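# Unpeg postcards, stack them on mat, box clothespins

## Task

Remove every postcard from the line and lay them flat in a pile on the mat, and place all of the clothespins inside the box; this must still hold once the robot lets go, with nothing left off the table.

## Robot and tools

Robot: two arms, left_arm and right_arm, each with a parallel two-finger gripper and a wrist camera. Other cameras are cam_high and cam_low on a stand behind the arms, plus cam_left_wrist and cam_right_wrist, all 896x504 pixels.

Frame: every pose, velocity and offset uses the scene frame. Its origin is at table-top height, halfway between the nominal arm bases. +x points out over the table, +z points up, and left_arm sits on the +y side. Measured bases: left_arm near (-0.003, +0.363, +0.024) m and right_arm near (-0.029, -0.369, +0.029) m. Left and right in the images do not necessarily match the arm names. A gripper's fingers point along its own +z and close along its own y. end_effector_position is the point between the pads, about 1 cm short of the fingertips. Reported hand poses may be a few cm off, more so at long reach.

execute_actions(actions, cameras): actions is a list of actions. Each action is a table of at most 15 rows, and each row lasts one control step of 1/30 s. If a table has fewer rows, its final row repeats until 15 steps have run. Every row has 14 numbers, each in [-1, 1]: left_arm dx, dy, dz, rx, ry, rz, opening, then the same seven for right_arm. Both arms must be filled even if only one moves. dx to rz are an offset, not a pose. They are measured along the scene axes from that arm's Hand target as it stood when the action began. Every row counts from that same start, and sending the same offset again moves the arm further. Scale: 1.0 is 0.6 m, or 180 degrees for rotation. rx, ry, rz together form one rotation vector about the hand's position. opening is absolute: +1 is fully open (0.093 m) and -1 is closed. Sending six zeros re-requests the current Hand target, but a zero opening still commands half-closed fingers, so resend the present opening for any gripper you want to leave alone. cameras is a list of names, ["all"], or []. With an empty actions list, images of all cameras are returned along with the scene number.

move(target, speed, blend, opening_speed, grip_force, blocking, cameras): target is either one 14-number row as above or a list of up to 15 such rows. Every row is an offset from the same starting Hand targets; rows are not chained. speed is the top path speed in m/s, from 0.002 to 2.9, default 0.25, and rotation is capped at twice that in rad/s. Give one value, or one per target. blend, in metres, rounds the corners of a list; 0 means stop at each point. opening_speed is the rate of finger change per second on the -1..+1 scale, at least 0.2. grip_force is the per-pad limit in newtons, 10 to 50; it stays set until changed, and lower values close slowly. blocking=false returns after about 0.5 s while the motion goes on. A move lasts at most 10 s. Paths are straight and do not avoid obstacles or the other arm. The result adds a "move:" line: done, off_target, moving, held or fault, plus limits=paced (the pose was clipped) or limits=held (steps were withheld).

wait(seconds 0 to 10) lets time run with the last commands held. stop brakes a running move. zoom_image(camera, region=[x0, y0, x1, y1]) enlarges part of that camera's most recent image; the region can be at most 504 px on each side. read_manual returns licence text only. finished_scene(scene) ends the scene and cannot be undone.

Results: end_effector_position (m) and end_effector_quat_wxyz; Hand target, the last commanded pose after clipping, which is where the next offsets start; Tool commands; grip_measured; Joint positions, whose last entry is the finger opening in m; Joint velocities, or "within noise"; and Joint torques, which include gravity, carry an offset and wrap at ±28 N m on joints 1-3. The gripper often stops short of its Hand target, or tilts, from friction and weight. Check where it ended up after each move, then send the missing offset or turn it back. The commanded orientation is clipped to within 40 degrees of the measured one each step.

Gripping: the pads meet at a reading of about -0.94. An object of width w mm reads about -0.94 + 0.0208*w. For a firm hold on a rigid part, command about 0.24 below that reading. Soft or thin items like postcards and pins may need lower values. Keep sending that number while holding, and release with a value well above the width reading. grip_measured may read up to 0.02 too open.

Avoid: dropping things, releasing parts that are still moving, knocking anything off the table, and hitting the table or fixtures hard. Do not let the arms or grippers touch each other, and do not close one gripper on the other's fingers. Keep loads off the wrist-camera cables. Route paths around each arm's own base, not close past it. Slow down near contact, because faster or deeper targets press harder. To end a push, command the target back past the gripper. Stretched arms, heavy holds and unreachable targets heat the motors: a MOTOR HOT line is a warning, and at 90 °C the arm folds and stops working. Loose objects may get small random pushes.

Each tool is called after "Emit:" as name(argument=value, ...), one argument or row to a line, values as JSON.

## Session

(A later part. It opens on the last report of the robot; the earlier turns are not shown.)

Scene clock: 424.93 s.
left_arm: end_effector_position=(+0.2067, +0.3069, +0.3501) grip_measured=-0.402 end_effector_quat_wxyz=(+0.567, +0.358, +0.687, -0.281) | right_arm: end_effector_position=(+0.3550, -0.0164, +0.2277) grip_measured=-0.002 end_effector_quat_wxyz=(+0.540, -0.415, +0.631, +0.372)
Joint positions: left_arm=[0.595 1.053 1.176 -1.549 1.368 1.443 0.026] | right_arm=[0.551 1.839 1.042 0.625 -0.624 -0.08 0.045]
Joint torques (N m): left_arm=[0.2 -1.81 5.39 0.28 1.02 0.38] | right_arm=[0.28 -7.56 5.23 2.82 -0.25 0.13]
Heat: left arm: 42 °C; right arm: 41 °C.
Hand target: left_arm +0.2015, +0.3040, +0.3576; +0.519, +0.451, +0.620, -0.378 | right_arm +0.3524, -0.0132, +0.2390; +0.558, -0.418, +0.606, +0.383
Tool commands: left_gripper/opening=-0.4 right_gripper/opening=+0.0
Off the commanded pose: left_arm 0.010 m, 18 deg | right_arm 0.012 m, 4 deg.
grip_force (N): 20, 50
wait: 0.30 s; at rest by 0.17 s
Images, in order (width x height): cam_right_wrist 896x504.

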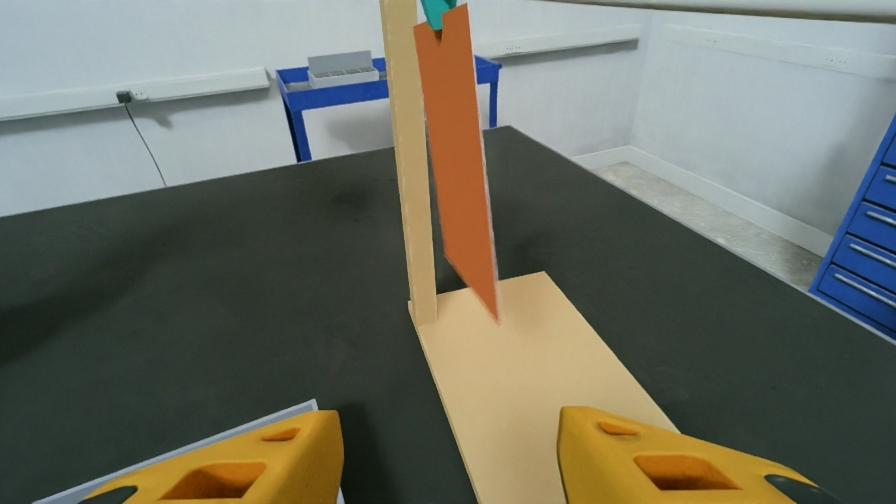

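Emit:
move(
  target=[
    [0,0,0,0,0,0,-0.4,0.067,0.07,-0.023,0,0,0,0.1],
    [0,0,0,0,0,0,-0.4,0.128,0.223,-0.04,0,0,0,0.1],
  ],
  speed=0.12,
  blend=[0.02,0],
  cameras=["cam_high","cam_low","cam_right_wrist"],
)

Scene clock: 427.67 s.
left_arm: end_effector_position=(+0.2067, +0.3069, +0.3501) grip_measured=-0.402 end_effector_quat_wxyz=(+0.567, +0.358, +0.687, -0.281) | right_arm: end_effector_position=(+0.4207, +0.1203, +0.2014) grip_measured=+0.098 end_effector_quat_wxyz=(+0.553, -0.426, +0.604, +0.385)
Joint positions: left_arm=[0.595 1.053 1.176 -1.549 1.368 1.443 0.026] | right_arm=[0.7 2.37 1.714 0.55 -0.519 -0.06 0.05]
Joint torques (N m): left_arm=[0.2 -1.81 5.41 0.27 1 0.38] | right_arm=[0.23 -12.01 10.13 1.78 0.14 0.16]
Heat: left arm: 42 °C; right arm: 41 °C.
Hand target: left_arm +0.2015, +0.3040, +0.3576; +0.519, +0.451, +0.620, -0.378 | right_arm +0.4292, +0.1206, +0.2150; +0.558, -0.418, +0.606, +0.383
Off the commanded pose: left_arm 0.010 m, 18 deg | right_arm 0.016 m, 1 deg.
joint sent to its limit (left arm) — joint 4 (wrist pitch), lower limit. The joint targets are off in position and orientation.
grip_force (N): 20, 50
move: off_target (left_arm, right_arm)
Images, in order (width x height): cam_high 896x504, cam_low 896x504, cam_right_wrist 896x504.

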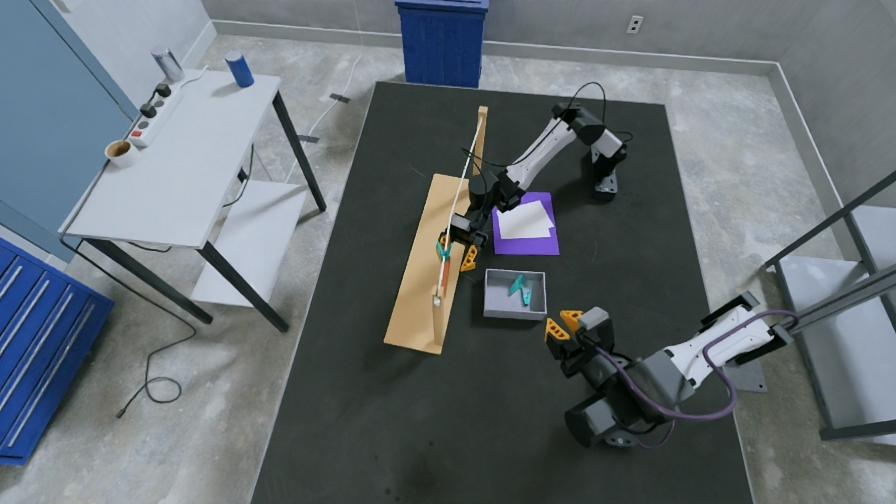

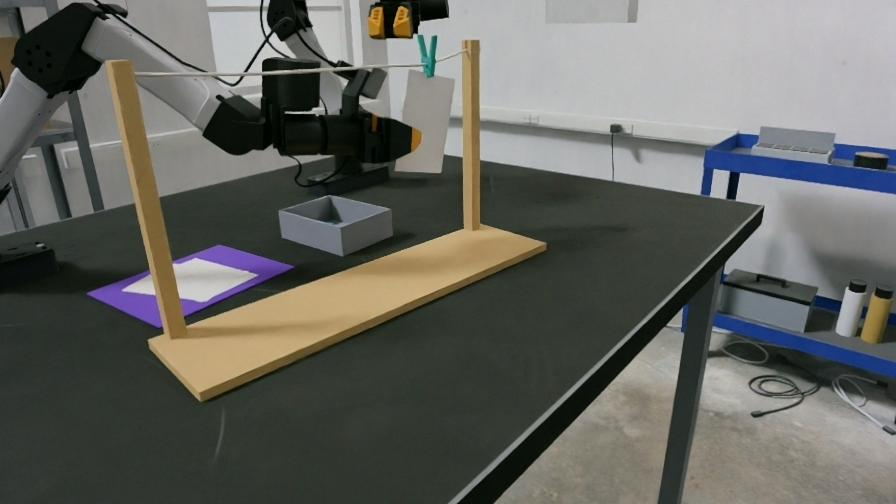

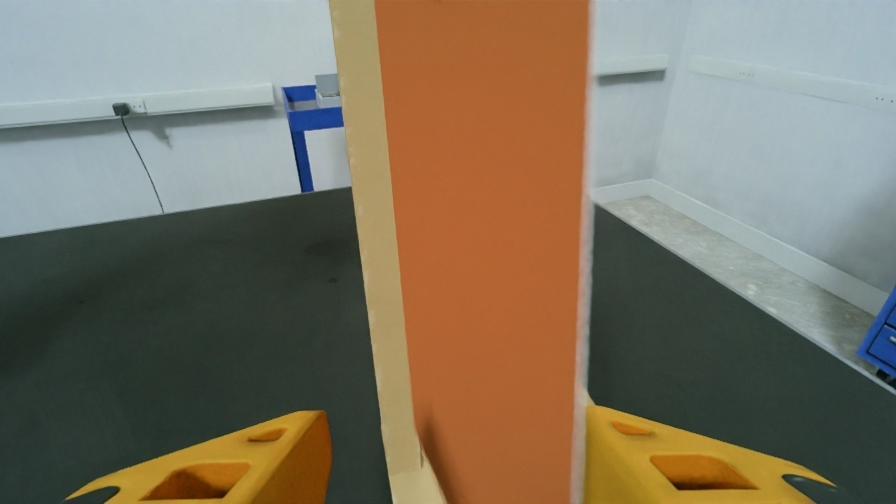

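Emit:
move(
  target=[
    [0,0,0,0,0,0,-0.4,0.025,0,0,0,0,0,0.1],
    [0,0,0,0,0,0,-0.4,0.025,0,0,0,0,0,-1],
  ],
  speed=0.12,
  opening_speed=1.0,
  cameras=["cam_high","cam_low","cam_right_wrist"],
)

Emit:
zoom_image(
  camera="cam_low",
  region=[340, 20, 500, 190],
)

Scene clock: 430.70 s.
left_arm: end_effector_position=(+0.2067, +0.3069, +0.3501) grip_measured=-0.402 end_effector_quat_wxyz=(+0.567, +0.358, +0.687, -0.281) | right_arm: end_effector_position=(+0.4373, +0.1208, +0.2017) grip_measured=-0.977 end_effector_quat_wxyz=(+0.555, -0.421, +0.608, +0.381)
Joint positions: left_arm=[0.595 1.053 1.176 -1.549 1.368 1.443 0.026] | right_arm=[0.684 2.415 1.798 0.509 -0.519 -0.059 0]
Joint torques (N m): left_arm=[0.2 -1.83 5.38 0.28 1 0.37] | right_arm=[-0.25 -12.29 10.3 1.8 -0.03 0.15]
Heat: left arm: 42 °C; right arm: 42 °C.
Hand target: left_arm +0.2015, +0.3040, +0.3576; +0.519, +0.451, +0.620, -0.378 | right_arm +0.4442, +0.1206, +0.2150; +0.558, -0.418, +0.606, +0.383
Off the commanded pose: left_arm 0.010 m, 18 deg | right_arm 0.015 m, 1 deg.
joint sent to its limit (left arm) — joint 4 (wrist pitch), lower limit. The joint targets are off in position and orientation.
grip_force (N): 20, 50
move: off_target (left_arm, right_arm); target 2's new opening was sent with right_arm's hand 0.014 m and 1 deg from that target
Images, in order (width x height): cam_high 896x504, cam_low 896x504, cam_right_wrist 896x504.

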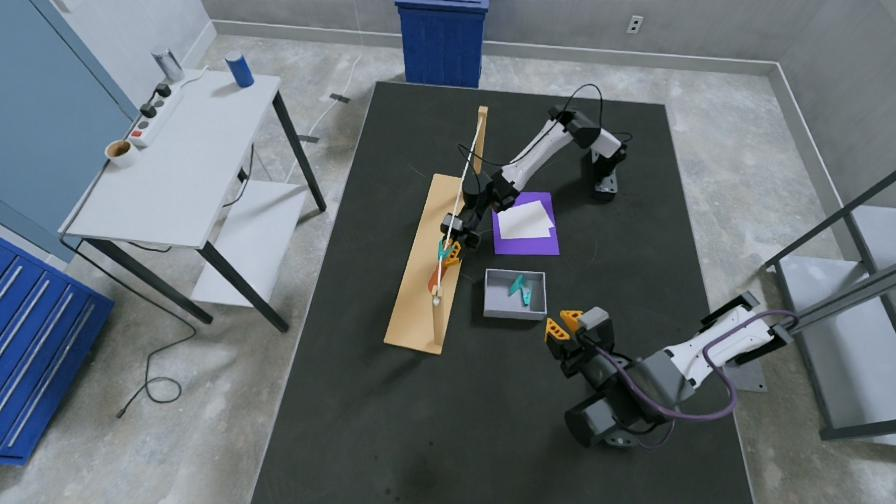

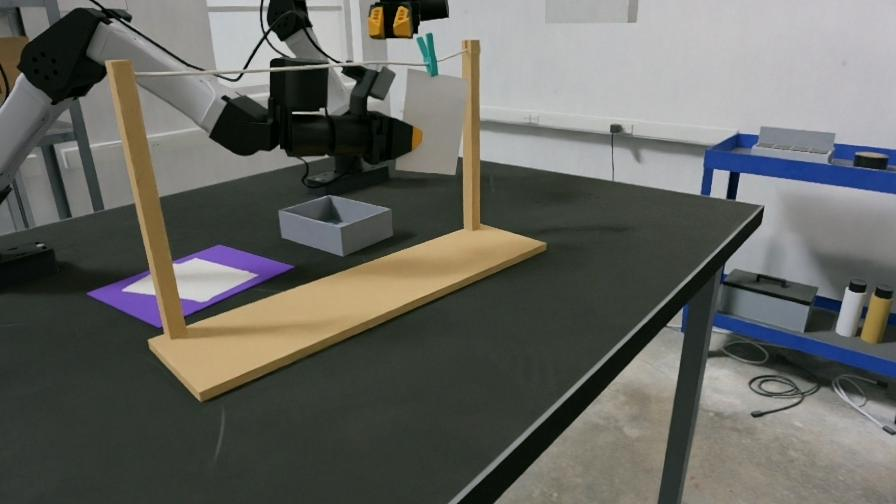

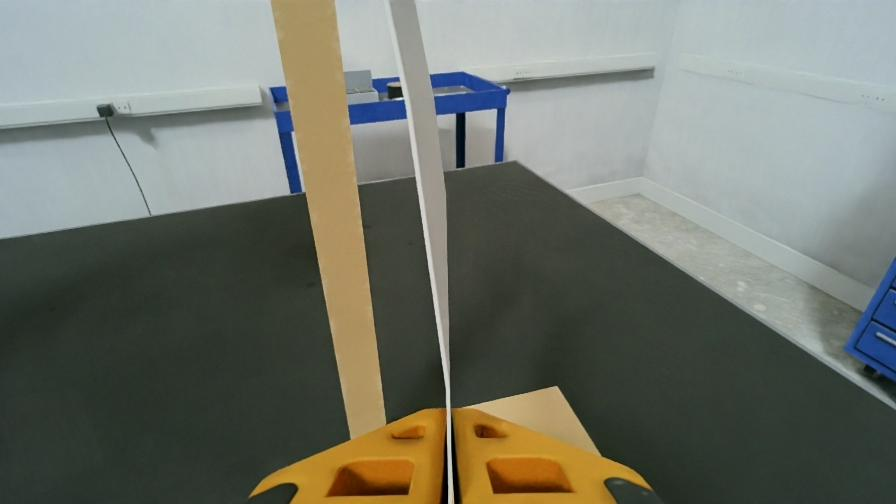

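Scaled by 2.965 from the camera's 896x504 image, which has a finer 1280x720 frame.

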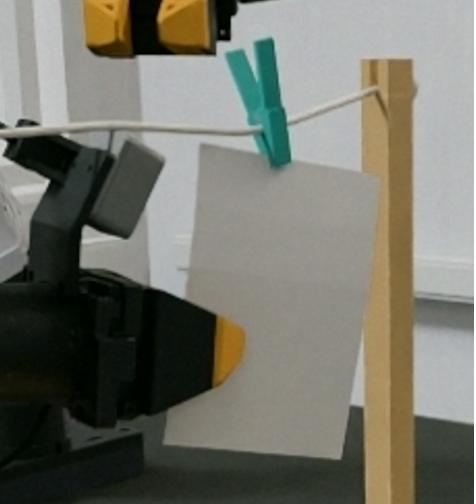

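Emit:
move(
  target=[
    [0.2,-0.02,0.12,0.05,0,-0.05,1,0.013,0.006,0,0,0,0.0667,-1],
    [0.356,-0.1,0.07,0.1092,0.017,-0.0981,1,0.013,0.006,0,0,0,0.0667,-1],
  ],
  speed=0.2,
  blend=[0.05,0],
  cameras=["all"],
)

Emit:
zoom_image(
  camera="cam_low",
  region=[340, 0, 540, 190],
)

Scene clock: 434.10 s.
left_arm: end_effector_position=(+0.4151, +0.2415, +0.3918) grip_measured=+1.000 end_effector_quat_wxyz=(+0.459, +0.533, +0.633, -0.322) | right_arm: end_effector_position=(+0.4442, +0.1307, +0.2090) grip_measured=-0.977 end_effector_quat_wxyz=(+0.516, -0.470, +0.562, +0.443)
Joint positions: left_arm=[0.072 2.075 2.484 -1.556 1.151 1.199 0.093] | right_arm=[0.641 2.545 2.057 0.385 -0.759 -0.059 0]
Joint torques (N m): left_arm=[-0.42 -7.58 7.99 0.79 0.42 0.01] | right_arm=[-0.92 -12.57 10.25 1.52 -0.28 -0.17]
Heat: left arm: 43 °C; right arm: 43 °C.
Hand target: left_arm +0.4151, +0.2440, +0.3996; +0.355, +0.611, +0.613, -0.353 | right_arm +0.4520, +0.1242, +0.2150; +0.515, -0.479, +0.559, +0.439
Off the commanded pose: left_arm 0.008 m, 16 deg | right_arm 0.012 m, 1 deg.
joint sent to its limit (left arm) — joint 4 (wrist pitch), lower limit. The joint targets are off in position and orientation.
grip_force (N): 20, 50
move: off_target (left_arm, right_arm)

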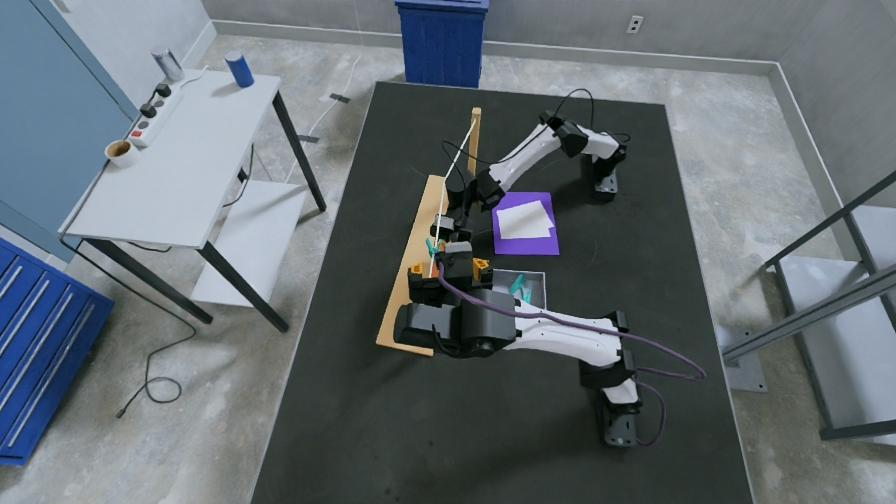

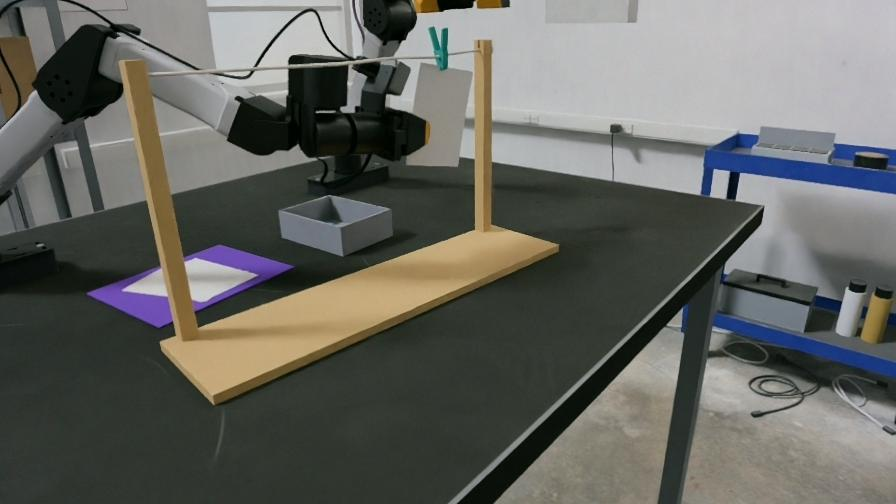

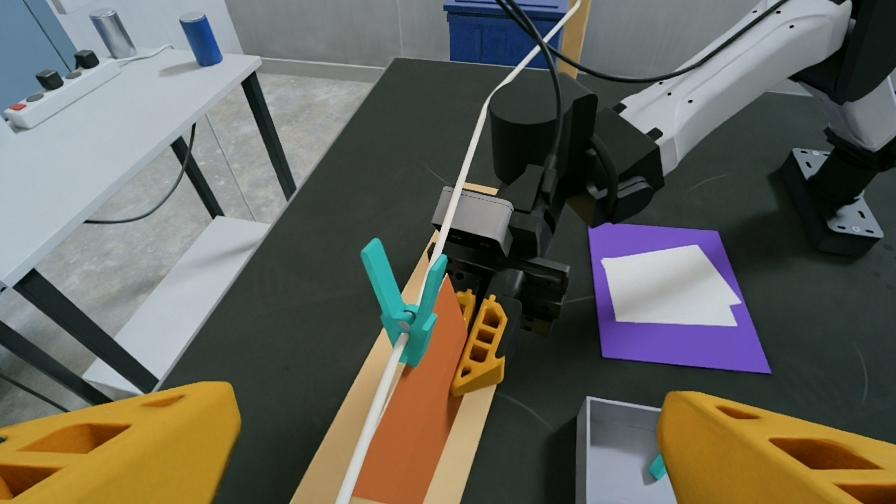

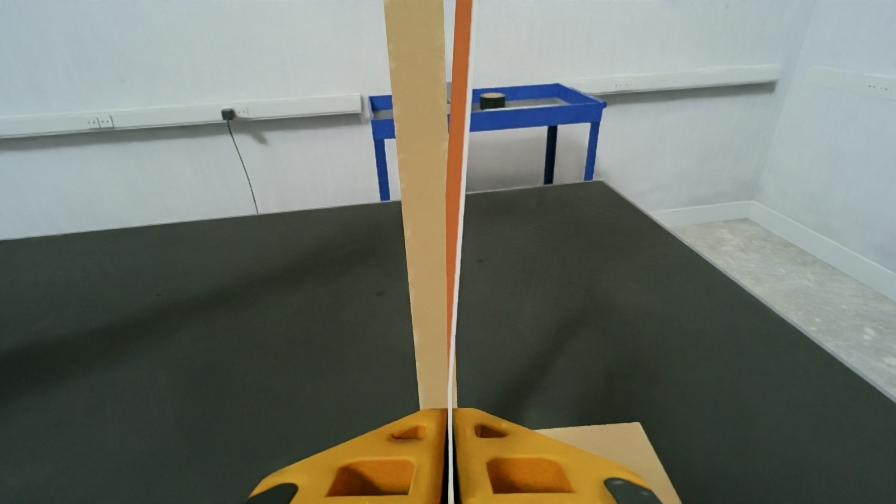

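Scaled by 2.520 from the camera's 896x504 image, which has a finer 1280x720 frame.

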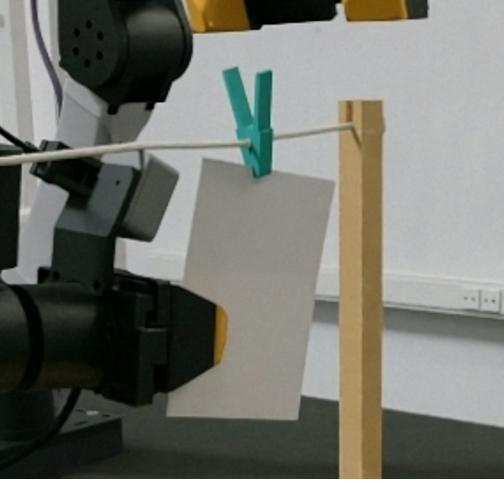

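Emit:
move(
  target=[
    [0.036,-0.073,-0.058,0,0,0,1,-0.037,0,0,0,0,0,-1],
  ],
  speed=0.1,
  cameras=["all"],
)

Emit:
zoom_image(
  camera="cam_low",
  region=[340, 0, 540, 190],
)

Scene clock: 436.93 s.
left_arm: end_effector_position=(+0.4350, +0.1986, +0.3589) grip_measured=+1.000 end_effector_quat_wxyz=(+0.422, +0.561, +0.627, -0.339) | right_arm: end_effector_position=(+0.4360, +0.1245, +0.1739) grip_measured=-0.977 end_effector_quat_wxyz=(+0.485, -0.469, +0.590, +0.443)
Joint positions: left_arm=[-0.039 2.222 2.613 -1.556 1.102 1.175 0.093] | right_arm=[0.641 2.534 1.961 0.385 -0.759 -0.062 0]
Joint torques (N m): left_arm=[-0.79 -8.09 8.12 0.79 0.41 0] | right_arm=[0.57 -18.1 5.42 2.21 -0.09 -0.15]
Heat: left arm: 43 °C; right arm: 44 °C.
Hand target: left_arm +0.4367, +0.2002, +0.3648; +0.355, +0.611, +0.613, -0.353 | right_arm +0.4298, +0.1242, +0.2150; +0.515, -0.479, +0.559, +0.439
Off the commanded pose: left_arm 0.006 m, 10 deg | right_arm 0.042 m, 5 deg.
joint sent to its limit (left arm) — joint 4 (wrist pitch), lower limit. The joint targets are off in position and orientation.
grip_force (N): 20, 50
move: off_target (left_arm, right_arm)

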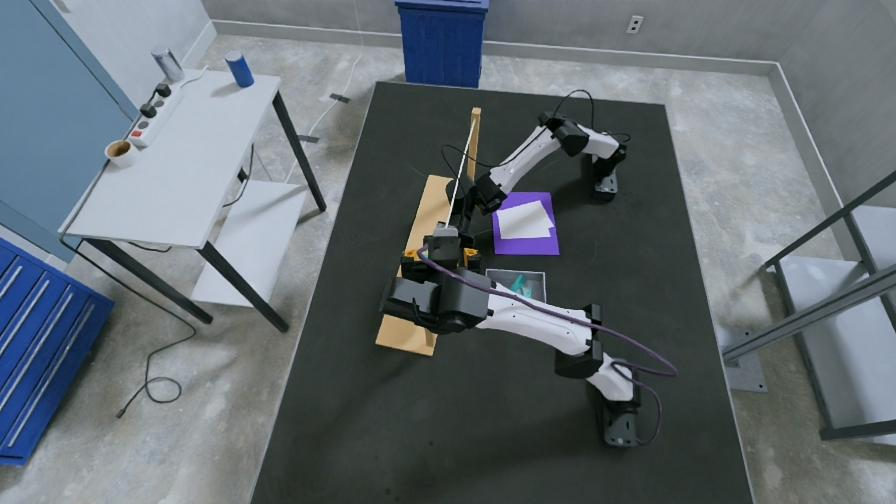

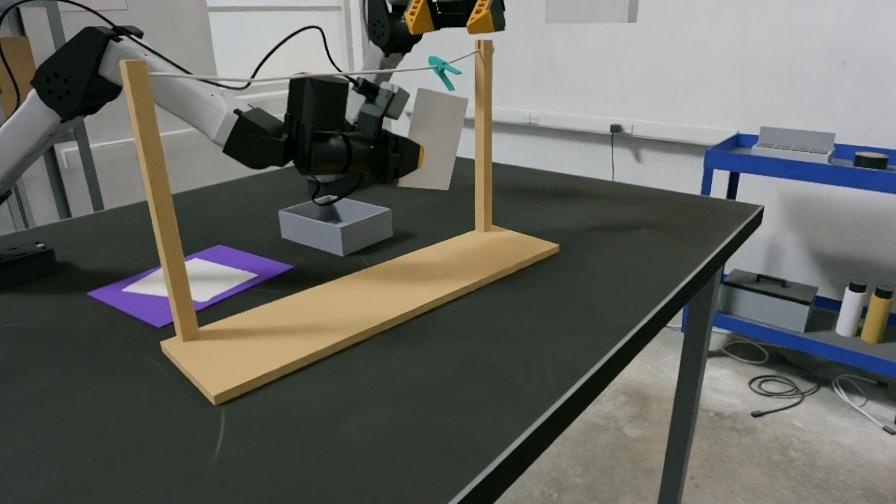

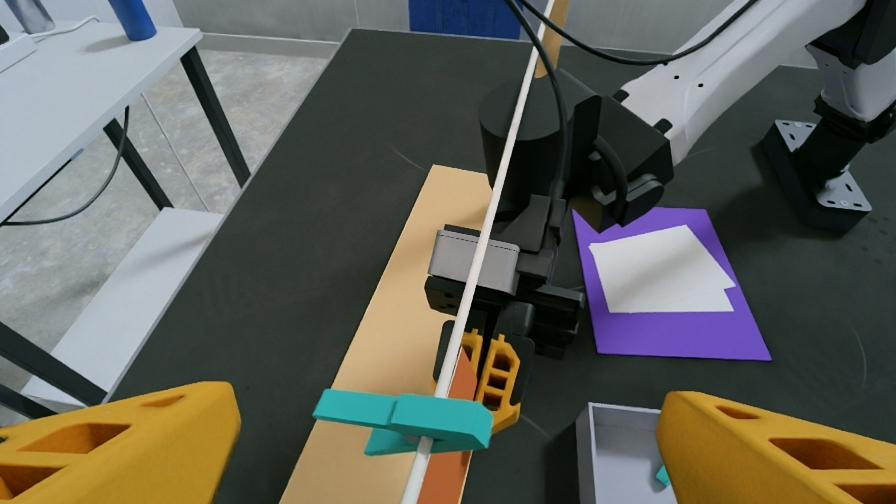

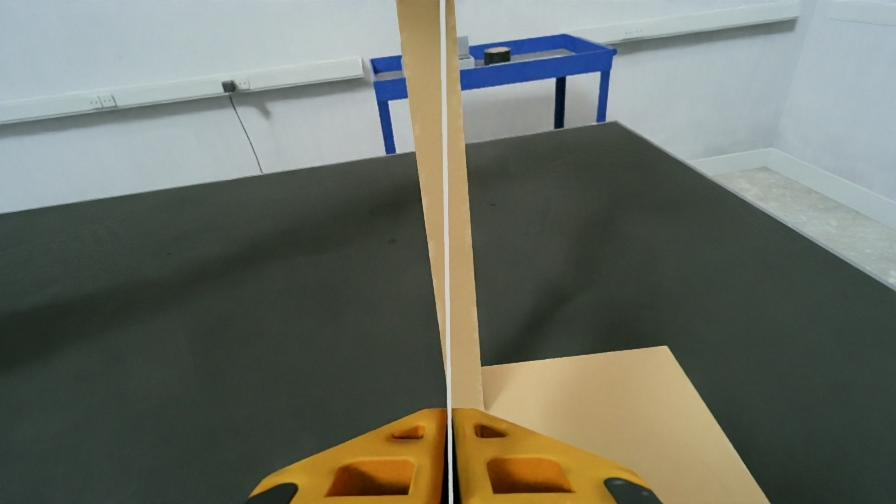

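Scaled by 2.520 from the camera's 896x504 image, which has a finer 1280x720 frame.

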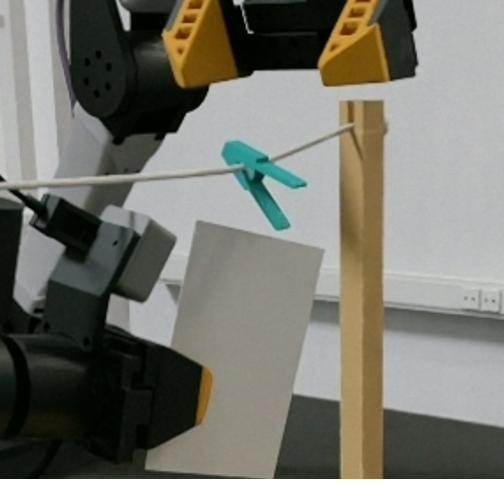

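Emit:
move(
  target=[
    [0,0.07,0.058,0,0,0,1,-0.10,0,-0.025,0,0,0,-1],
    [-0.12,0.1,0.06,0,0,0,1,-0.217,-0.265,0.06,0,0,0,-1],
  ],
  speed=0.12,
  blend=[0.02,0],
  cameras=["all"],
)

Scene clock: 441.43 s.
left_arm: end_effector_position=(+0.3754, +0.2593, +0.3869) grip_measured=+1.000 end_effector_quat_wxyz=(+0.446, +0.532, +0.654, -0.299) | right_arm: end_effector_position=(+0.3072, -0.0343, +0.2302) grip_measured=-0.977 end_effector_quat_wxyz=(+0.490, -0.462, +0.594, +0.440)
Joint positions: left_arm=[0.119 1.875 2.213 -1.556 1.104 1.273 0.093] | right_arm=[0.505 1.743 0.937 0.598 -0.876 -0.089 0]
Joint torques (N m): left_arm=[0.23 -9.58 4.19 0.72 0.87 0.33] | right_arm=[-0.09 -9.88 4.97 2.36 -0.32 -0.15]
Heat: left arm: 43 °C; right arm: 46 °C.
Hand target: left_arm +0.3647, +0.2602, +0.4008; +0.355, +0.611, +0.613, -0.353 | right_arm +0.2996, -0.0348, +0.2510; +0.515, -0.479, +0.559, +0.439
Off the commanded pose: left_arm 0.018 m, 16 deg | right_arm 0.022 m, 5 deg.
joint sent to its limit (left arm) — joint 4 (wrist pitch), lower limit. The joint targets are off in position and orientation.
grip_force (N): 20, 50
move: off_target (left_arm, right_arm)

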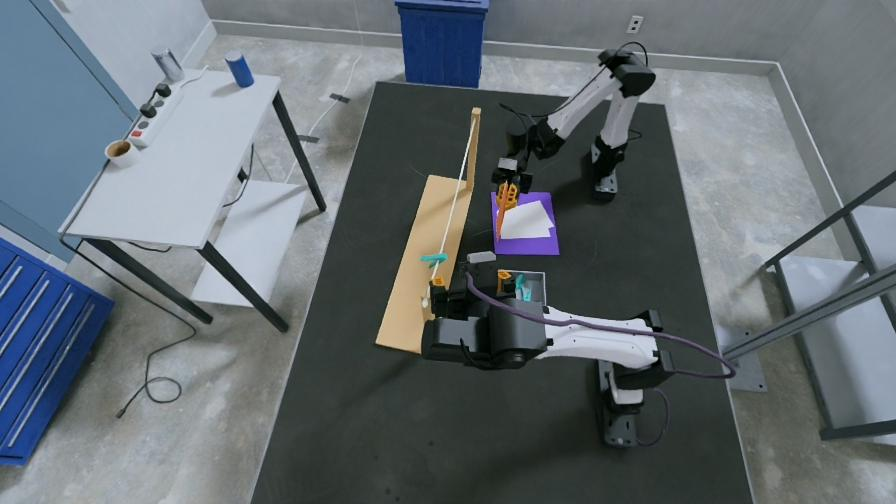

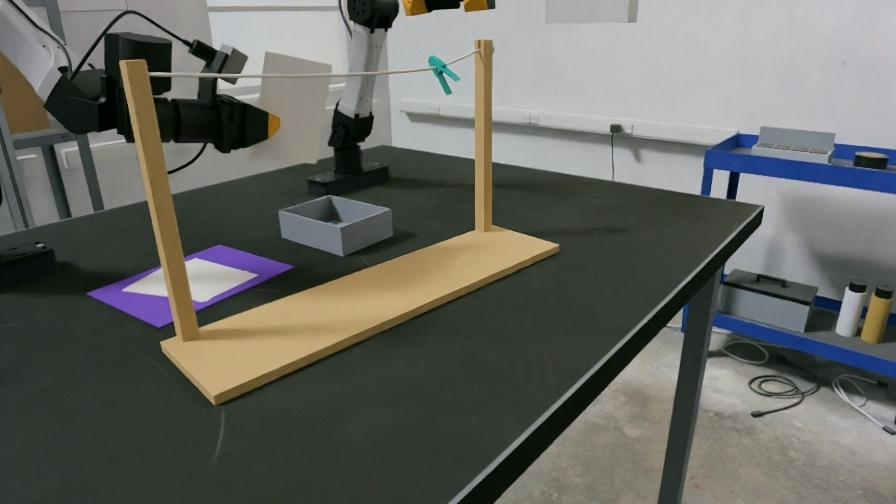

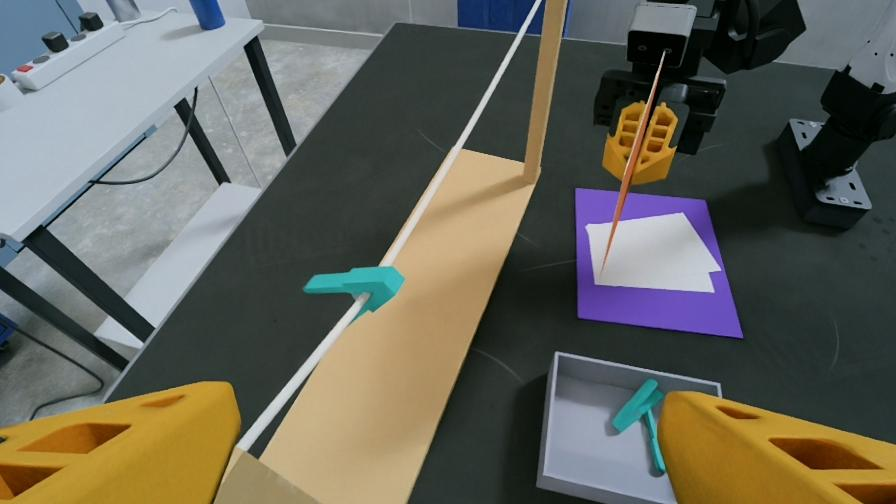

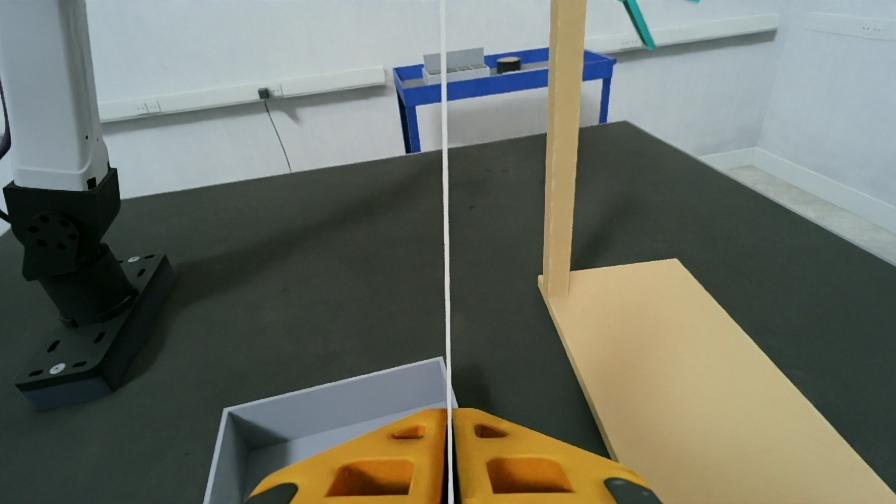

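Emit:
move(
  target=[-0.105,-0.235,-0.195,-0.1223,0.0208,0.0098,0.6,0,0,0.02,0,0,0.0667,-1],
  speed=0.15,
  cameras=["all"],
)

Scene clock: 446.03 s.
left_arm: end_effector_position=(+0.3046, +0.1191, +0.2690) grip_measured=+0.602 end_effector_quat_wxyz=(+0.418, +0.497, +0.581, -0.490) | right_arm: end_effector_position=(+0.2955, -0.0340, +0.2499) grip_measured=-0.977 end_effector_quat_wxyz=(-0.459, +0.524, -0.521, -0.492)
Joint positions: left_arm=[-0.255 1.541 1.053 -0.123 1.271 0.432 0.074] | right_arm=[0.467 1.784 1.052 0.512 -1.131 -0.168 0]
Joint torques (N m): left_arm=[-0.91 -8.01 5.38 2.01 0.44 0.03] | right_arm=[-0.25 -7.41 9.51 1.51 -0.34 -0.13]
Heat: left arm: 43 °C; right arm: 45 °C.
Hand target: left_arm +0.3017, +0.1192, +0.2838; +0.450, +0.511, +0.555, -0.478 | right_arm +0.2996, -0.0348, +0.2630; -0.466, +0.535, -0.506, -0.490
Off the commanded pose: left_arm 0.015 m, 5 deg | right_arm 0.014 m, 2 deg.
grip_force (N): 20, 50
move: off_target (left_arm, right_arm)

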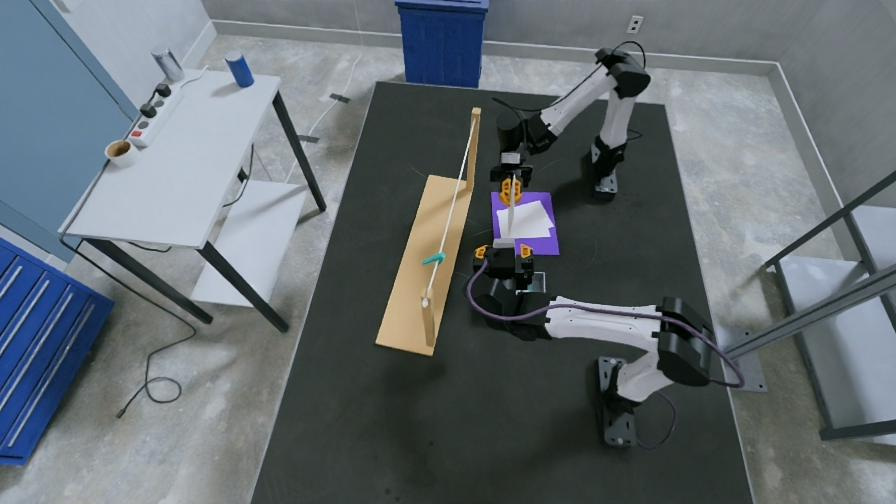

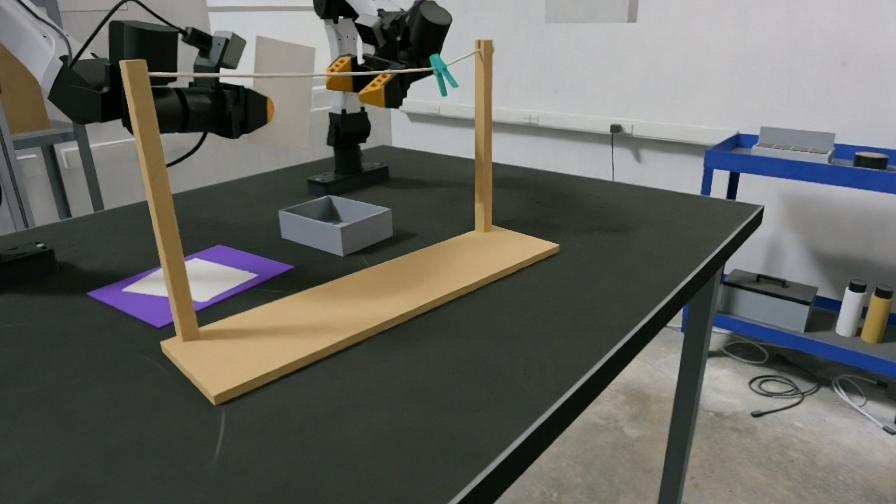

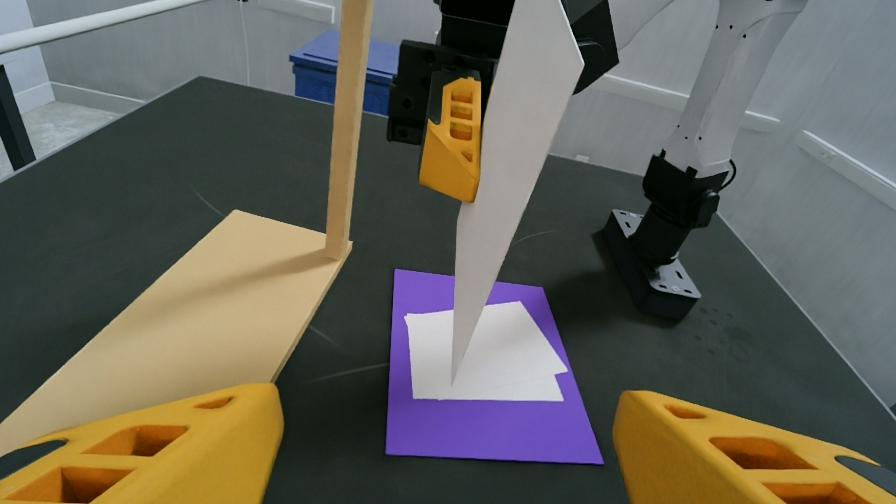

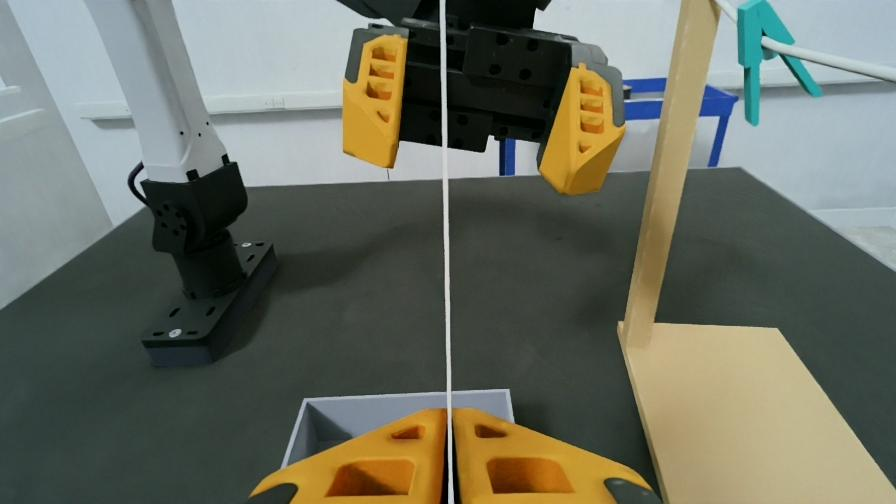

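Emit:
move(
  target=[
    [-0.023,-0.04,-0.004,-0.056,-0.039,0,0.6,0,0,0,0,0,0,-1],
    [-0.023,-0.143,-0.004,-0.056,-0.039,0,0.6,0,0,0,0,0,0,-1],
  ],
  speed=0.1,
  cameras=["cam_high","cam_low","cam_left_wrist"],
)

Emit:
zoom_image(
  camera="cam_low",
  region=[180, 0, 460, 200],
)

Scene clock: 450.23 s.
left_arm: end_effector_position=(+0.2777, +0.0374, +0.2580) grip_measured=+0.602 end_effector_quat_wxyz=(+0.485, +0.490, +0.514, -0.510) | right_arm: end_effector_position=(+0.2955, -0.0340, +0.2499) grip_measured=-0.977 end_effector_quat_wxyz=(-0.459, +0.524, -0.521, -0.492)
Joint positions: left_arm=[-0.518 1.641 0.809 0.814 1.061 -0.034 0.074] | right_arm=[0.467 1.784 1.052 0.512 -1.131 -0.168 0]
Joint torques (N m): left_arm=[-0.8 -4.94 9.55 2.18 -0.16 0.24] | right_arm=[-0.25 -7.36 9.54 1.52 -0.35 -0.15]
Heat: left arm: 43 °C; right arm: 44 °C.
Hand target: left_arm +0.2879, +0.0334, +0.2814; +0.526, +0.498, +0.482, -0.493 | right_arm +0.2996, -0.0348, +0.2630; -0.466, +0.535, -0.506, -0.490
Off the commanded pose: left_arm 0.026 m, 6 deg | right_arm 0.014 m, 2 deg.
grip_force (N): 20, 50
move: off_target (left_arm, right_arm)
Images, in order (width x height): cam_high 896x504, cam_low 896x504, cam_left_wrist 896x504.

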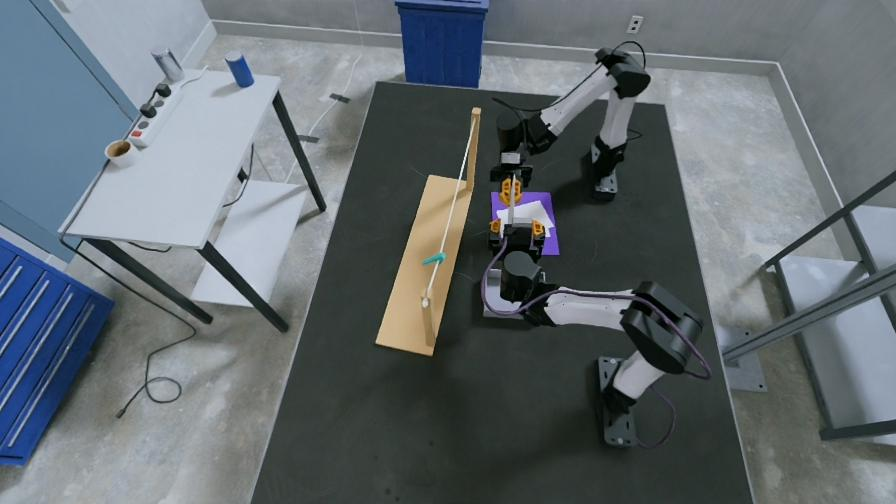

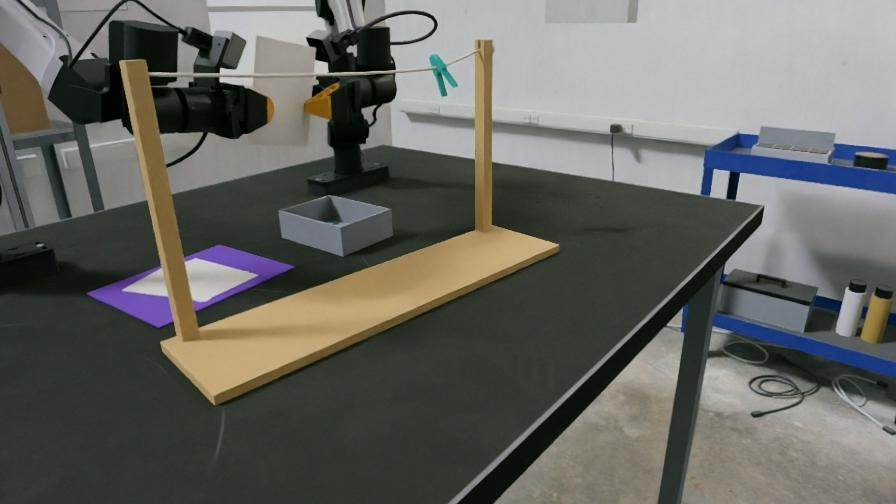

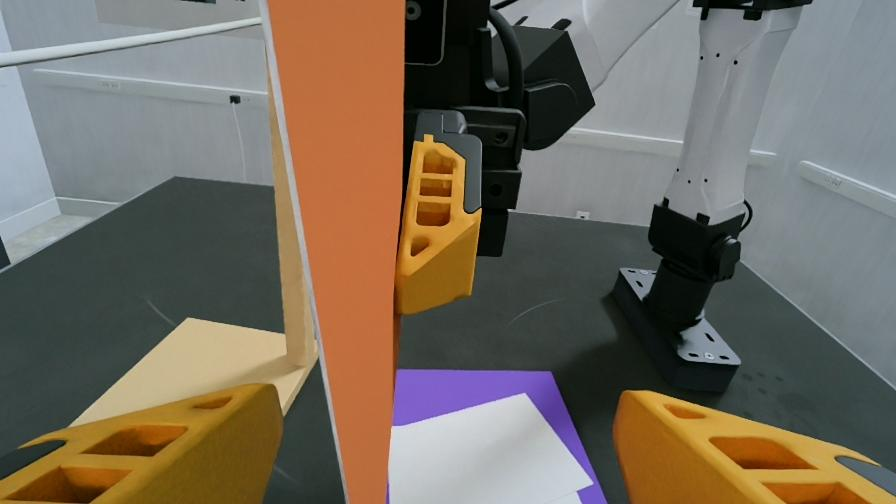

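Scaled by 1.800 from the camera's 896x504 image, which has a finer 1280x720 frame.

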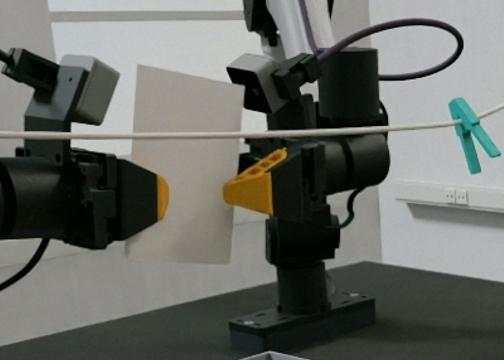

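Emit:
move(
  target=[
    [0.023,-0.012,0,0,0,0,0.6,0,0,0,0,0,0,-1],
    [0.023,-0.018,0,0,0,0,-1,0,0,0,0,0,0,-1],
  ],
  speed=0.08,
  cameras=["cam_high","cam_low","cam_left_wrist","cam_right_wrist"],
)

Emit:
zoom_image(
  camera="cam_low",
  region=[180, 0, 460, 200],
)

Scene clock: 456.93 s.
left_arm: end_effector_position=(+0.2941, +0.0289, +0.2597) grip_measured=-0.565 end_effector_quat_wxyz=(+0.490, +0.489, +0.513, -0.508) | right_arm: end_effector_position=(+0.2955, -0.0340, +0.2499) grip_measured=-0.977 end_effector_quat_wxyz=(-0.459, +0.524, -0.521, -0.492)
Joint positions: left_arm=[-0.518 1.702 0.88 0.814 1.053 -0.034 0.018] | right_arm=[0.467 1.784 1.052 0.512 -1.131 -0.168 0]
Joint velocities: left_arm=[0.002 -0.007 -0.007 0.022 -0.022 -0.007 -0.01] | right_arm=[within noise]
Joint torques (N m): left_arm=[-0.94 -5.38 9.63 2.12 -0.17 0.25] | right_arm=[-0.29 -7.39 9.5 1.5 -0.34 -0.15]
Heat: left arm: 45 °C; right arm: 45 °C.
Hand target: left_arm +0.3017, +0.0226, +0.2814; +0.526, +0.498, +0.482, -0.493 | right_arm +0.2996, -0.0348, +0.2630; -0.466, +0.535, -0.506, -0.490
Off the commanded pose: left_arm 0.024 m, 6 deg | right_arm 0.014 m, 2 deg.
grip_force (N): 20, 50
move: moving (left_arm; no rest 5 s after target 2's new opening was sent), off_target (right_arm); target 2's new opening was sent with left_arm's hand 0.024 m and 6 deg from that target

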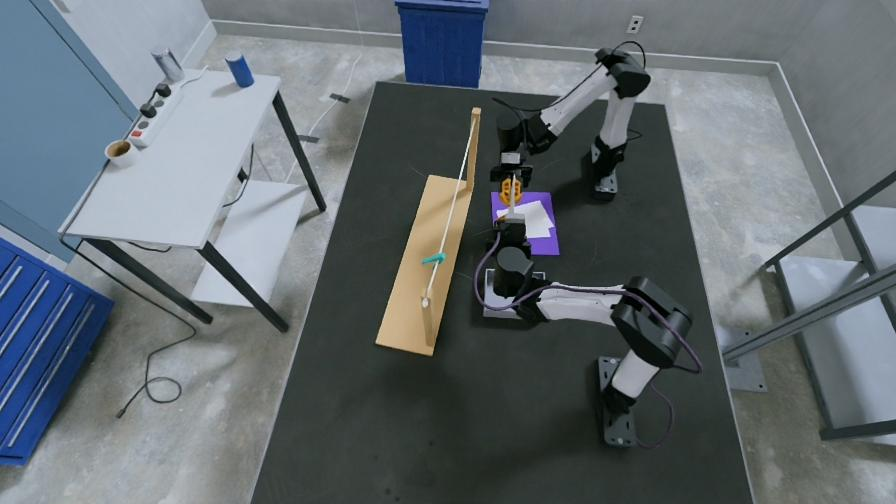

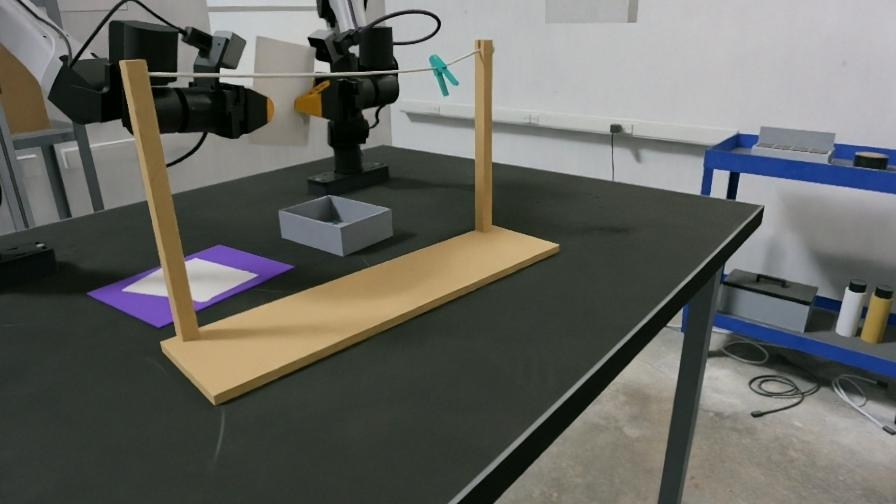

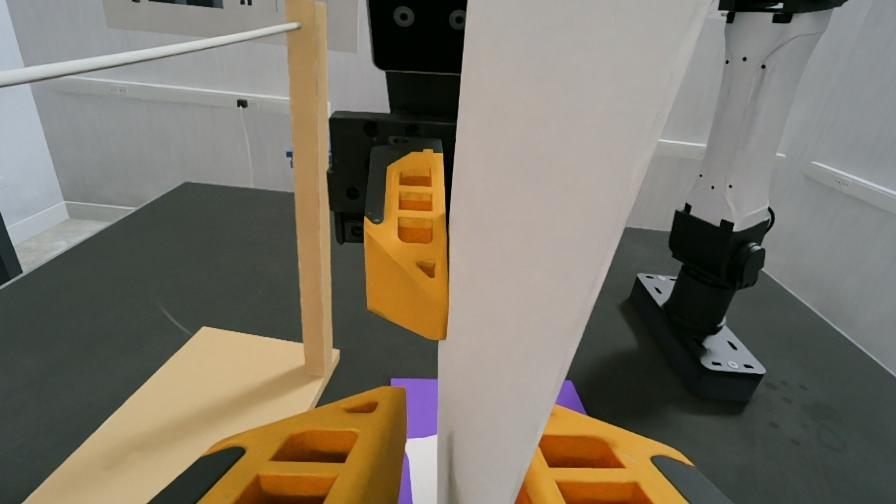

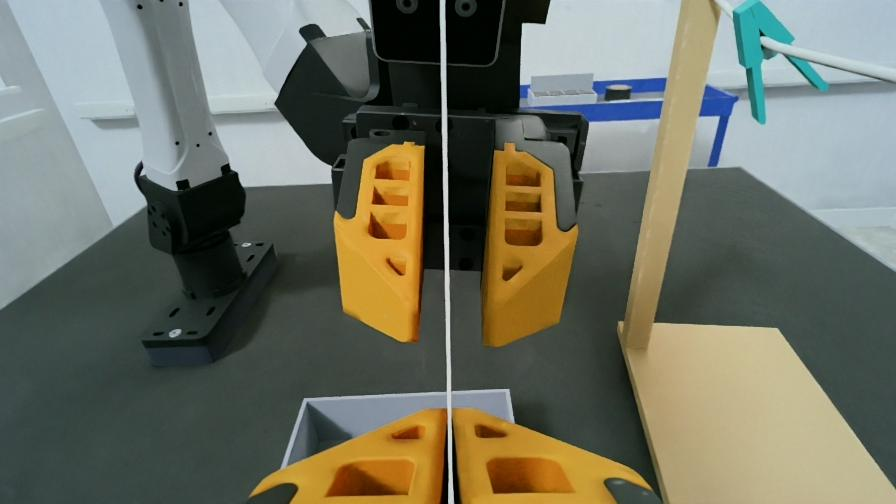

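Scaled by 1.800 from the camera's 896x504 image, which has a finer 1280x720 frame.

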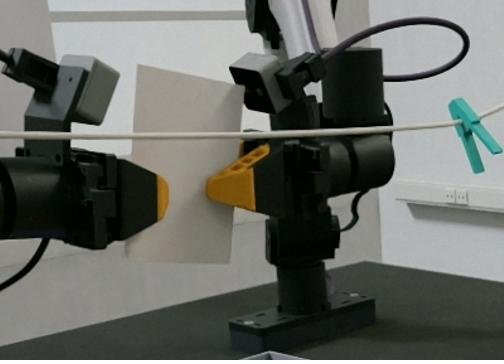

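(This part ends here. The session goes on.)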